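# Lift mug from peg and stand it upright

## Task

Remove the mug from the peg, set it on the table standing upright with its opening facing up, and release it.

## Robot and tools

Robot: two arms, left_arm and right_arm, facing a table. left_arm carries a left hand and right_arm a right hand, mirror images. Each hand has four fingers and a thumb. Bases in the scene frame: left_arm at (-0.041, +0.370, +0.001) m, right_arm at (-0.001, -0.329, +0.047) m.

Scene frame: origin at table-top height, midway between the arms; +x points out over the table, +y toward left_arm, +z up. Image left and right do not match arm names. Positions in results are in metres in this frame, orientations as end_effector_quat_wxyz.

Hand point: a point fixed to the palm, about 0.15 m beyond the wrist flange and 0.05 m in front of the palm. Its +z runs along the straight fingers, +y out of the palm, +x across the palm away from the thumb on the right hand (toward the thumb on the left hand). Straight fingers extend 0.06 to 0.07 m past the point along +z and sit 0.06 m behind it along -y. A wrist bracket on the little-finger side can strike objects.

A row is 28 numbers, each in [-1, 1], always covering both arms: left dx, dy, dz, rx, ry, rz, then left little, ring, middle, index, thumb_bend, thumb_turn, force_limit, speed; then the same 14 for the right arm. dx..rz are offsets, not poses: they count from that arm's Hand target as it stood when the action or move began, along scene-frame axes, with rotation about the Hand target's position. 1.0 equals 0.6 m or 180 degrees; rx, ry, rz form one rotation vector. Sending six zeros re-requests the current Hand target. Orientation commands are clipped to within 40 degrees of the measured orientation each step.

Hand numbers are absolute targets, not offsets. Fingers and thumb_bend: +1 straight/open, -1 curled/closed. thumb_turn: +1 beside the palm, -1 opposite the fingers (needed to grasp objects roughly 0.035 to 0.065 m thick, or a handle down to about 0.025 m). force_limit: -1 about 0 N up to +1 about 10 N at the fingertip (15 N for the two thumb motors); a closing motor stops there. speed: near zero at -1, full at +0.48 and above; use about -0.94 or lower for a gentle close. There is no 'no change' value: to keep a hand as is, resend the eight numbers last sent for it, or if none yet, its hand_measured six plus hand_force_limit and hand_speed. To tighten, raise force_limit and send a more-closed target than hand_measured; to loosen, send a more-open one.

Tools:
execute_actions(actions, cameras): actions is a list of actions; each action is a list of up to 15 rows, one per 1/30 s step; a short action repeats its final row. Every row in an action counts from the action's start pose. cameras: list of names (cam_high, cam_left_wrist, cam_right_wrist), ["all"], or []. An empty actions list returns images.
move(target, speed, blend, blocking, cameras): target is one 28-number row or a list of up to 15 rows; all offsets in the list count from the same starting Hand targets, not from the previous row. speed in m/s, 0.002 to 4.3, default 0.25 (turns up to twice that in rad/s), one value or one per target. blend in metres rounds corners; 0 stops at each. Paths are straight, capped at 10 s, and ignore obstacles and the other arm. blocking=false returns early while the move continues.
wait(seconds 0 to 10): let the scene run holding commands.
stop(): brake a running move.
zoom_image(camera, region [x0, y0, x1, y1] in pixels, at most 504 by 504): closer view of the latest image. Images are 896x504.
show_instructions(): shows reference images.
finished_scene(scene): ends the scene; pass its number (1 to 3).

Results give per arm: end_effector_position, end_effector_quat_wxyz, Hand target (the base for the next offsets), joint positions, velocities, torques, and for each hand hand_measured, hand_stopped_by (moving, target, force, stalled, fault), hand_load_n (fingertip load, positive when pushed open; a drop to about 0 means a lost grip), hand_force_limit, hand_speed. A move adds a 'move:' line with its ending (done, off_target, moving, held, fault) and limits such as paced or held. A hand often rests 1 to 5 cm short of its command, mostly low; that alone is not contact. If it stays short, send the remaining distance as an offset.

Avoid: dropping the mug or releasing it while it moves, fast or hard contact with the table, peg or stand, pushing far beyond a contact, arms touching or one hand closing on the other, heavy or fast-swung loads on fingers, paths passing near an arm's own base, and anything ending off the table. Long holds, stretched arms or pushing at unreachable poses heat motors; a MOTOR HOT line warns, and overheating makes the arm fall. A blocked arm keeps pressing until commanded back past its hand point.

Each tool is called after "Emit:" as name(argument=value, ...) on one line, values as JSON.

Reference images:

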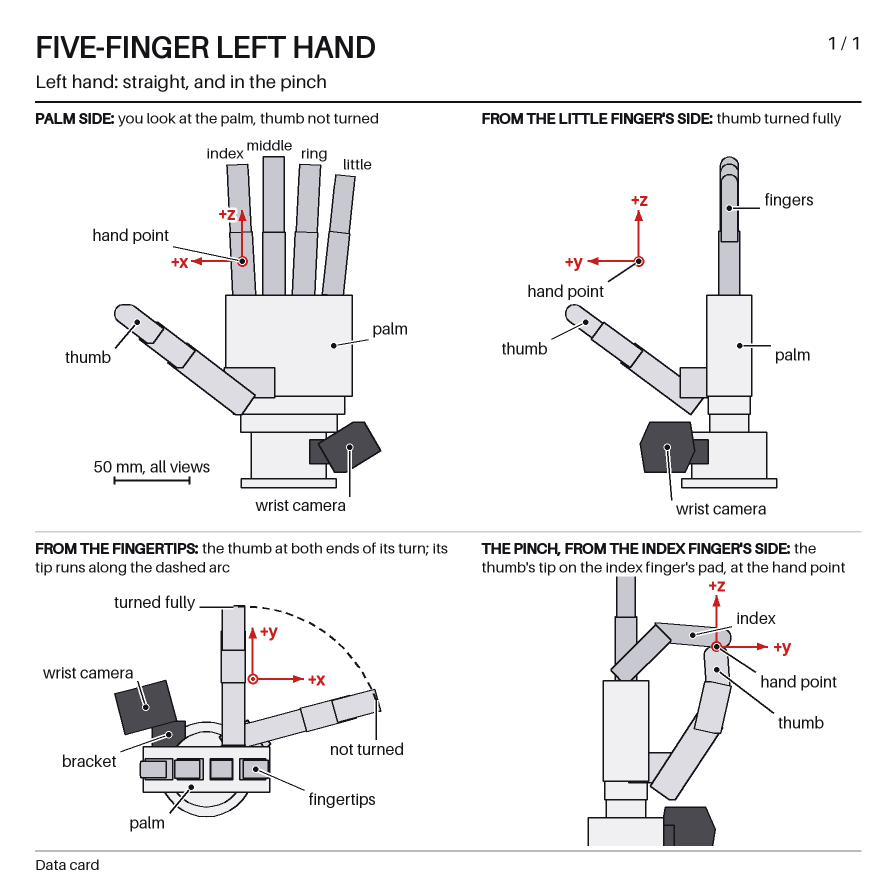

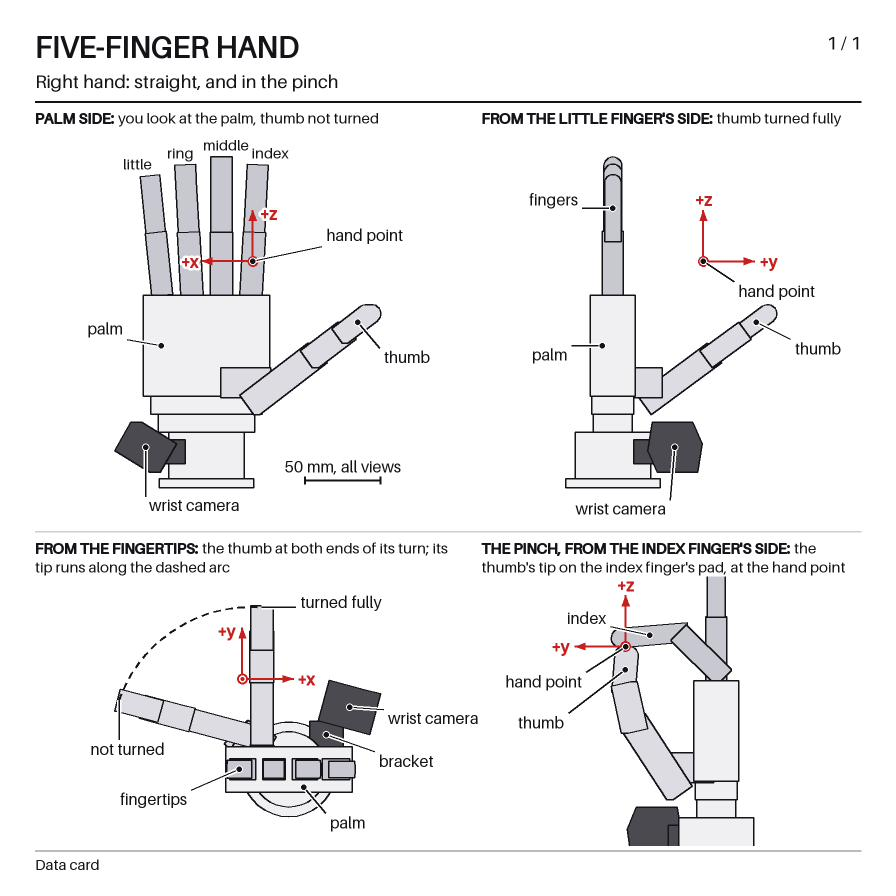

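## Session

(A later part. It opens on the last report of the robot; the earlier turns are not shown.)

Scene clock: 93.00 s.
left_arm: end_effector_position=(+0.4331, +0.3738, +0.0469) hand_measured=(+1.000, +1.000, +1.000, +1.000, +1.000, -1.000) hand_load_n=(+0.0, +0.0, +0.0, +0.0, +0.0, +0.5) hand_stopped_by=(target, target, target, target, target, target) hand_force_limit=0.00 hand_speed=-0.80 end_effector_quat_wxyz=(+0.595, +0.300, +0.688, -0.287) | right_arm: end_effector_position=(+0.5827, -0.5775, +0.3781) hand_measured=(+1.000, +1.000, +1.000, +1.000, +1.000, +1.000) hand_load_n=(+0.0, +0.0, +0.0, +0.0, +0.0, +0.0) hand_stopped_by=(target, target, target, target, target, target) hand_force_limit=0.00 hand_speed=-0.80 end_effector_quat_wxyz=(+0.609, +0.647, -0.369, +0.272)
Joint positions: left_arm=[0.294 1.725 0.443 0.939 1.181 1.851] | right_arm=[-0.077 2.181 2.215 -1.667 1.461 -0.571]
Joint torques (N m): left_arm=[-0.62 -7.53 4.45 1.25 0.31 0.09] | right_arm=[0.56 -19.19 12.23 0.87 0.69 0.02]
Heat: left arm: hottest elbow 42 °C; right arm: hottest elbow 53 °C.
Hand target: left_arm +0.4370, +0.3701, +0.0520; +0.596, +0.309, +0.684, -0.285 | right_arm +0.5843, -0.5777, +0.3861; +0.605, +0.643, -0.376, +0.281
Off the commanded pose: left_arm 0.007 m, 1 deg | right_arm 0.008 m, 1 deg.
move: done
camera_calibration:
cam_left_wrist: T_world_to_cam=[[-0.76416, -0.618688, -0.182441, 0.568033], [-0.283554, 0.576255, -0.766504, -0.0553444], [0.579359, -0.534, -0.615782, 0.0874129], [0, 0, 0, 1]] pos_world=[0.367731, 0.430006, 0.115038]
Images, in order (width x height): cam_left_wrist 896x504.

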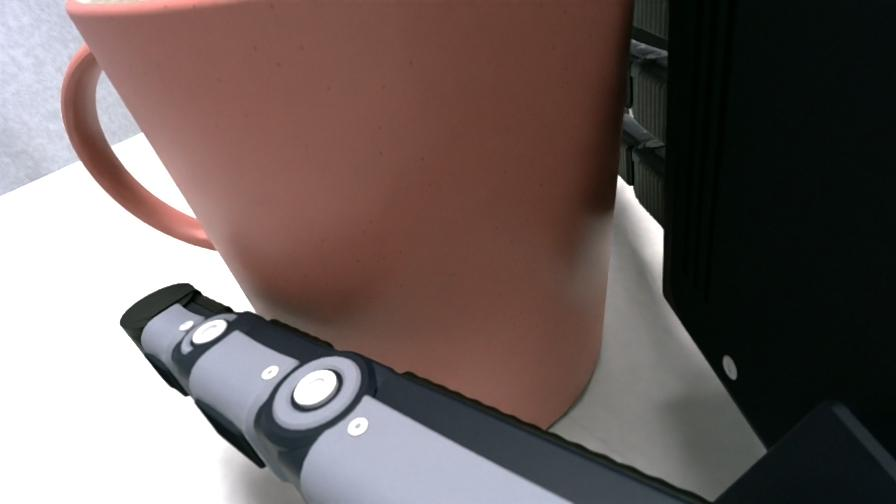

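Emit:
move(target=[[-0.11,0.127,0.02,0,0,0,1,1,1,1,1,-1,0.0,-0.8,0,0,0,0,0,0,1,1,1,1,1,1,0,-0.8],[-0.26,0.15,0.25,0,0,0,1,1,1,1,1,-1,0.0,-0.8,0,0,0,0,0,0,1,1,1,1,1,1,0,-0.8]], speed=[0.07,0.2], blend=0.02, cameras=["cam_left_wrist","cam_high"])

Scene clock: 97.70 s.
left_arm: end_effector_position=(+0.2836, +0.4570, +0.2015) hand_measured=(+1.000, +1.000, +1.000, +1.000, +1.000, -1.000) hand_load_n=(+0.0, +0.0, +0.0, +0.0, +0.0, +0.0) hand_stopped_by=(target, target, target, target, target, target) hand_force_limit=0.00 hand_speed=-0.80 end_effector_quat_wxyz=(+0.664, +0.233, +0.669, -0.240) | right_arm: end_effector_position=(+0.5827, -0.5775, +0.3781) hand_measured=(+1.000, +1.000, +1.000, +1.000, +1.000, +1.000) hand_load_n=(+0.0, +0.0, +0.0, +0.0, +0.0, +0.0) hand_stopped_by=(target, target, target, target, target, target) hand_force_limit=0.00 hand_speed=-0.80 end_effector_quat_wxyz=(+0.609, +0.647, -0.369, +0.272)
Joint positions: left_arm=[0.829 0.836 0.274 0.271 1.557 1.851] | right_arm=[-0.077 2.181 2.215 -1.667 1.461 -0.571]
Joint torques (N m): left_arm=[1.32 -0.91 9.13 0.85 0.43 0.03] | right_arm=[0.62 -19.19 12.25 0.87 0.69 0.02]
Heat: left arm: hottest elbow 41 °C; right arm: hottest elbow 53 °C.
Hand target: left_arm +0.2810, +0.4601, +0.2022; +0.596, +0.309, +0.684, -0.285 | right_arm +0.5843, -0.5777, +0.3861; +0.605, +0.643, -0.376, +0.281
Off the commanded pose: left_arm 0.004 m, 13 deg | right_arm 0.008 m, 1 deg.
joint sent to its limit (left arm) — joint 5 (wrist yaw), upper limit. The joint targets are off in orientation, not in position.
move: off_target (left_arm)
camera_calibration:
cam_left_wrist: T_world_to_cam=[[-0.62086, -0.754712, -0.211996, 0.560936], [-0.28934, 0.471952, -0.832793, 0.0355299], [0.72857, -0.455709, -0.511385, 0.214474], [0, 0, 0, 1]] pos_world=[0.202283, 0.504314, 0.258184]
Images, in order (width x height): cam_high 896x504, cam_left_wrist 896x504.

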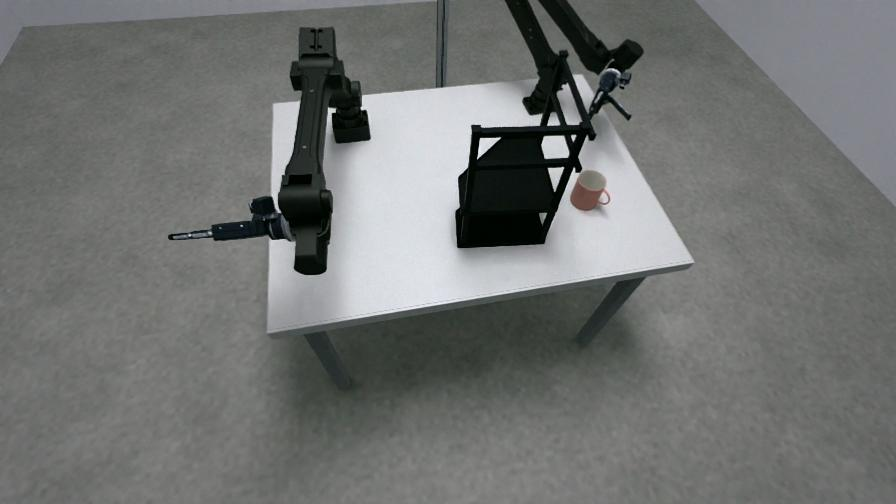

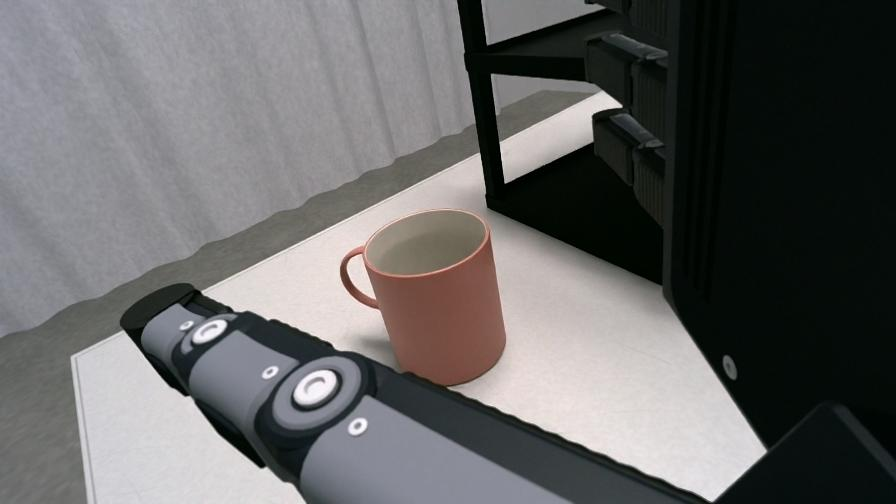

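Mug stands upright and the hand is clear.

Emit:
finished_scene(scene=3)

The scene is finished: the task was done.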